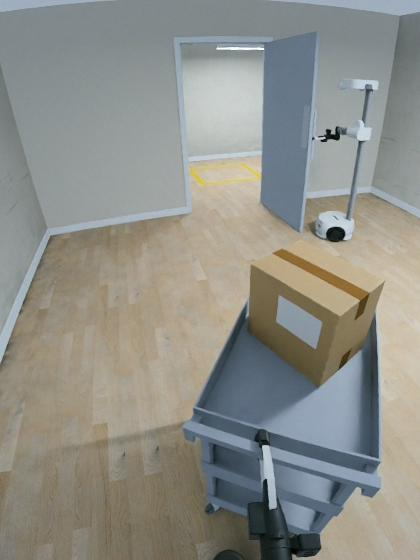

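Call:
move --r1 '{"joints":{"gripper_m":0.14}}' --blocking false --cameras '[]'

Call:
wait --seconds 2 --cameras '[]'

Call:
move --r1 '{"base":{"strafe_m":-0.13,"translate_m":-0.035},"pace":"slow","contact_limits":{"strafe_m":0.1}}' --blocking false --cameras '[]'

Call:
wait --seconds 4 --cameras '["r1_head_camera"]'

Scene clock: 1495.93 s.
move: r1 moving
r1.base_odometry: x=-4.204 y=+3.813 heading=-0.496
r1.turned_by_wheels: +0.000
r1.turned_by_imu: +0.000
r1.base_tilt: forward=-1.6 right=+1.3
r1.lidar_m: 0.42 2.40 1.36 1.13 1.11 1.34 1.88 1.90 2.18 3.55 3.58 0.40
r1.base_status: not commanded
r1.joint_positions: lift_m=+0.690 arm_m=+0.000 wrist_yaw_rad=+0.001 wrist_pitch_rad=+0.007 wrist_roll_rad=+1.569 gripper_m=+0.005
r1.joint_status: gripper_m moving
r1.measured_speeds: all 0
r1.motor_effort: lift_m=+21(21) arm_m=+4(4) wheel_0=+6(6) wheel_1=-3(3) wheel_2=-1(1)
r1.servo_current: wrist_yaw_rad=39(72) wrist_pitch_rad=52(59) wrist_roll_rad=52(59) gripper_m=91(91)
r1.hand_pose: x=+0.4594 y=-0.0870 z=+0.8660 quat_wxyz=(+0.708, +0.706, +0.003, -0.002) (m; r1's base frame)
r1.wrist_depth_mm: - 445 442 128 184 - - / - 404 413 - 194 - - / - 480 473 - 204 - - / - - 559 152 216 - - / - - - 163 228 1661 - / - - - 189 236 1661 1308 / - - 159 146 182 1499 1255
r2: as last shown
r2.lidar_m: 1.15 0.33 0.32 3.24 3.41 2.35 - 2.14 1.58 1.48 1.57 1.21
r2.motor_effort: lift_m=+21(21) arm_m=-4(4) wheel_0=+14(14) wheel_1=-1(1) wheel_2=-5(6)
r2.servo_current: wrist_yaw_rad=65(72) wrist_pitch_rad=33(46) wrist_roll_rad=46(59) gripper_m=91(98)
r2.wrist_depth_mm: - - 244 163 240 239 238 / - - 245 164 243 239 238 / - - 247 168 243 241 241 / - - 248 168 245 242 241 / - - 251 170 246 245 242 / - - 185 169 246 245 244 / - - 252 - 249 246 245
pictures: none
No camera images: "cameras" was empty.

Scene clock: 1497.87 s.
earlier move: r1 done
r1.base_odometry: x=-4.204 y=+3.813 heading=-0.496
r1.turned_by_wheels: +0.000
r1.turned_by_imu: +0.000
r1.base_tilt: forward=-1.6 right=+1.3
r1.lidar_m: 0.41 2.45 1.35 1.12 1.12 1.34 1.88 1.88 2.19 3.59 3.58 0.40
r1.base_status: not commanded
r1.joint_positions: lift_m=+0.690 arm_m=+0.000 wrist_yaw_rad=+0.001 wrist_pitch_rad=+0.007 wrist_roll_rad=+1.569 gripper_m=+0.140
r1.joint_status: all done
r1.measured_speeds: all 0
r1.motor_effort: lift_m=+21(21) arm_m=+4(4) wheel_0=+6(6) wheel_1=-2(3) wheel_2=-1(1)
r1.servo_current: wrist_yaw_rad=33(72) wrist_pitch_rad=46(59) wrist_roll_rad=39(65) gripper_m=46(98)
r1.hand_pose: x=+0.4594 y=-0.0870 z=+0.8660 quat_wxyz=(+0.708, +0.706, +0.003, -0.002) (m; r1's base frame)
r1.wrist_depth_mm: - 452 452 131 187 - - / - 410 413 - 198 - - / - 480 473 145 207 - - / - - 564 155 218 - - / - - - 165 231 1756 - / - - - 190 189 1576 1336 / - - 167 152 257 1537 1229
r2.base_odometry: x=-2.294 y=-2.385 heading=-2.114
r2.turned_by_wheels: +0.000
r2.turned_by_imu: +0.000
r2.base_tilt: forward=-0.7 right=+0.1
r2.lidar_m: 1.14 0.31 0.32 3.26 3.39 2.34 - 2.12 1.56 1.47 1.57 1.23
r2.base_status: not commanded
r2.joint_positions: lift_m=+0.860 arm_m=+0.000 wrist_yaw_rad=+1.585 wrist_pitch_rad=+0.003 wrist_roll_rad=+0.002 gripper_m=-0.019
r2.joint_status: not commanded
r2.measured_speeds: all 0
r2.motor_effort: lift_m=+21(21) arm_m=-4(4) wheel_0=+14(14) wheel_1=-1(1) wheel_2=-5(6)
r2.servo_current: wrist_yaw_rad=65(72) wrist_pitch_rad=39(52) wrist_roll_rad=65(65) gripper_m=98(104)
r2.hand_pose: x=+0.2543 y=+0.2896 z=+1.0369 quat_wxyz=(+0.702, +0.000, +0.002, +0.712) (m; r2's base frame)
r2.wrist_depth_mm: - - 245 164 240 239 237 / - - 244 165 243 240 238 / - - 247 168 243 242 239 / - - 248 169 244 243 241 / - - 249 169 246 244 243 / - - 186 169 246 246 244 / - - 252 - 248 246 245
wait: 1.93 of 2 s (r1 has come to rest)
pictures: none
No camera images: "cameras" was empty.

Scene clock: 1498.37 s.
move: r1 moving
r1.base_odometry: x=-4.213 y=+3.804 heading=-0.495
r1.turned_by_wheels: +0.001
r1.turned_by_imu: +0.001
r1.base_tilt: forward=-1.6 right=+1.3
r1.lidar_m: 0.42 2.45 1.37 1.14 1.13 1.36 1.87 1.86 2.19 3.57 3.57 0.39
r1.base_status: translate_m moving; strafe_m moving
r1.joint_positions: lift_m=+0.690 arm_m=+0.000 wrist_yaw_rad=+0.001 wrist_pitch_rad=+0.007 wrist_roll_rad=+1.569 gripper_m=+0.140
r1.joint_status: not commanded
r1.measured_speeds: translate_m=-0.012 strafe_m=-0.048 rotate_rad=-0.001 lift_m=+0.000 arm_m=+0.000 wrist_yaw_rad=+0.000 wrist_pitch_rad=-0.008 wrist_roll_rad=+0.000
r1.motor_effort: lift_m=+21(21) arm_m=+4(4) wheel_0=+8(10) wheel_1=-6(6) wheel_2=+6(6)
r1.servo_current: wrist_yaw_rad=52(65) wrist_pitch_rad=52(59) wrist_roll_rad=65(65) gripper_m=52(52)
r1.contact_limits: strafe_m 0.1
r1.hand_pose: x=+0.4594 y=-0.0870 z=+0.8661 quat_wxyz=(+0.708, +0.706, +0.003, -0.002) (m; r1's base frame)
r1.wrist_depth_mm: - 455 452 131 187 - - / - 415 410 - 198 - - / - 484 473 147 208 - - / - - 564 156 219 - - / - - - 167 231 1756 - / - - - 185 191 1661 1336 / - - 160 168 260 1464 1255
r2: as last shown
r2.base_tilt: forward=-0.7 right=+0.0
r2.lidar_m: 1.16 0.34 0.32 3.25 3.39 2.35 - 2.09 1.56 1.50 1.57 1.22
r2.servo_current: wrist_yaw_rad=52(72) wrist_pitch_rad=39(46) wrist_roll_rad=46(59) gripper_m=91(98)
r2.wrist_depth_mm: - - 243 164 241 239 237 / - - 245 165 241 241 237 / - - 246 168 243 242 240 / - - 248 169 244 242 241 / - - 249 169 246 245 242 / - - 185 169 246 245 244 / - - 251 - 248 247 246
pictures: none
No camera images: "cameras" was empty.

Scene clock: 1500.47 s.
earlier move: r1 done
r1.base_odometry: x=-4.296 y=+3.716 heading=-0.495
r1.turned_by_wheels: -0.001
r1.turned_by_imu: -0.002
r1.base_tilt: forward=-1.6 right=+1.3
r1.lidar_m: 0.42 0.49 1.54 1.23 1.23 1.47 1.81 1.81 2.09 3.46 3.47 0.40
r1.base_status: done
r1.joint_positions: lift_m=+0.690 arm_m=+0.000 wrist_yaw_rad=+0.001 wrist_pitch_rad=+0.002 wrist_roll_rad=+1.569 gripper_m=+0.140
r1.joint_status: not commanded
r1.measured_speeds: all 0
r1.motor_effort: lift_m=+20(21) arm_m=+4(4) wheel_0=+4(10) wheel_1=-3(8) wheel_2=+1(6)
r1.servo_current: wrist_yaw_rad=46(72) wrist_pitch_rad=46(59) wrist_roll_rad=46(65) gripper_m=33(52)
r1.contact_limits: strafe_m 0.1
r1.hand_pose: x=+0.4594 y=-0.0870 z=+0.8675 quat_wxyz=(+0.708, +0.706, +0.001, +0.000) (m; r1's base frame)
r1.wrist_depth_mm: - - - - - 1708 1205 / - - - 564 - 205 204 / - - 517 146 206 - - / - 480 466 452 216 - - / - - 521 488 227 - - / - 210 597 170 235 194 - / - - - 142 253 1863 -
r2.base_odometry: x=-2.294 y=-2.385 heading=-2.114
r2.turned_by_wheels: +0.000
r2.turned_by_imu: +0.000
r2.base_tilt: forward=-0.7 right=+0.0
r2.lidar_m: 1.15 0.34 0.33 3.25 3.38 2.33 - 2.12 1.58 1.50 1.57 1.22
r2.base_status: not commanded
r2.joint_positions: lift_m=+0.860 arm_m=+0.000 wrist_yaw_rad=+1.585 wrist_pitch_rad=+0.003 wrist_roll_rad=+0.002 gripper_m=-0.019
r2.joint_status: not commanded
r2.measured_speeds: all 0
r2.motor_effort: lift_m=+21(21) arm_m=-4(4) wheel_0=+14(14) wheel_1=+0(1) wheel_2=-5(6)
r2.servo_current: wrist_yaw_rad=65(78) wrist_pitch_rad=46(46) wrist_roll_rad=46(65) gripper_m=91(104)
r2.hand_pose: x=+0.2543 y=+0.2896 z=+1.0369 quat_wxyz=(+0.702, +0.000, +0.002, +0.712) (m; r2's base frame)
r2.wrist_depth_mm: - - 244 164 240 239 237 / - - 245 164 242 240 239 / - - 248 168 244 242 241 / - - 247 169 245 242 242 / - - 249 169 247 244 243 / - - 185 169 247 245 244 / - - 252 - 249 246 246
wait: 2.10 of 4 s (r1 has come to rest)
pictures: r1_head_camera
Images, in order (width x height): r1_head_camera 420x560.

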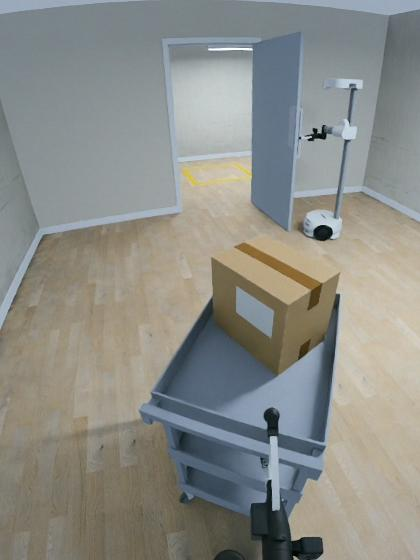

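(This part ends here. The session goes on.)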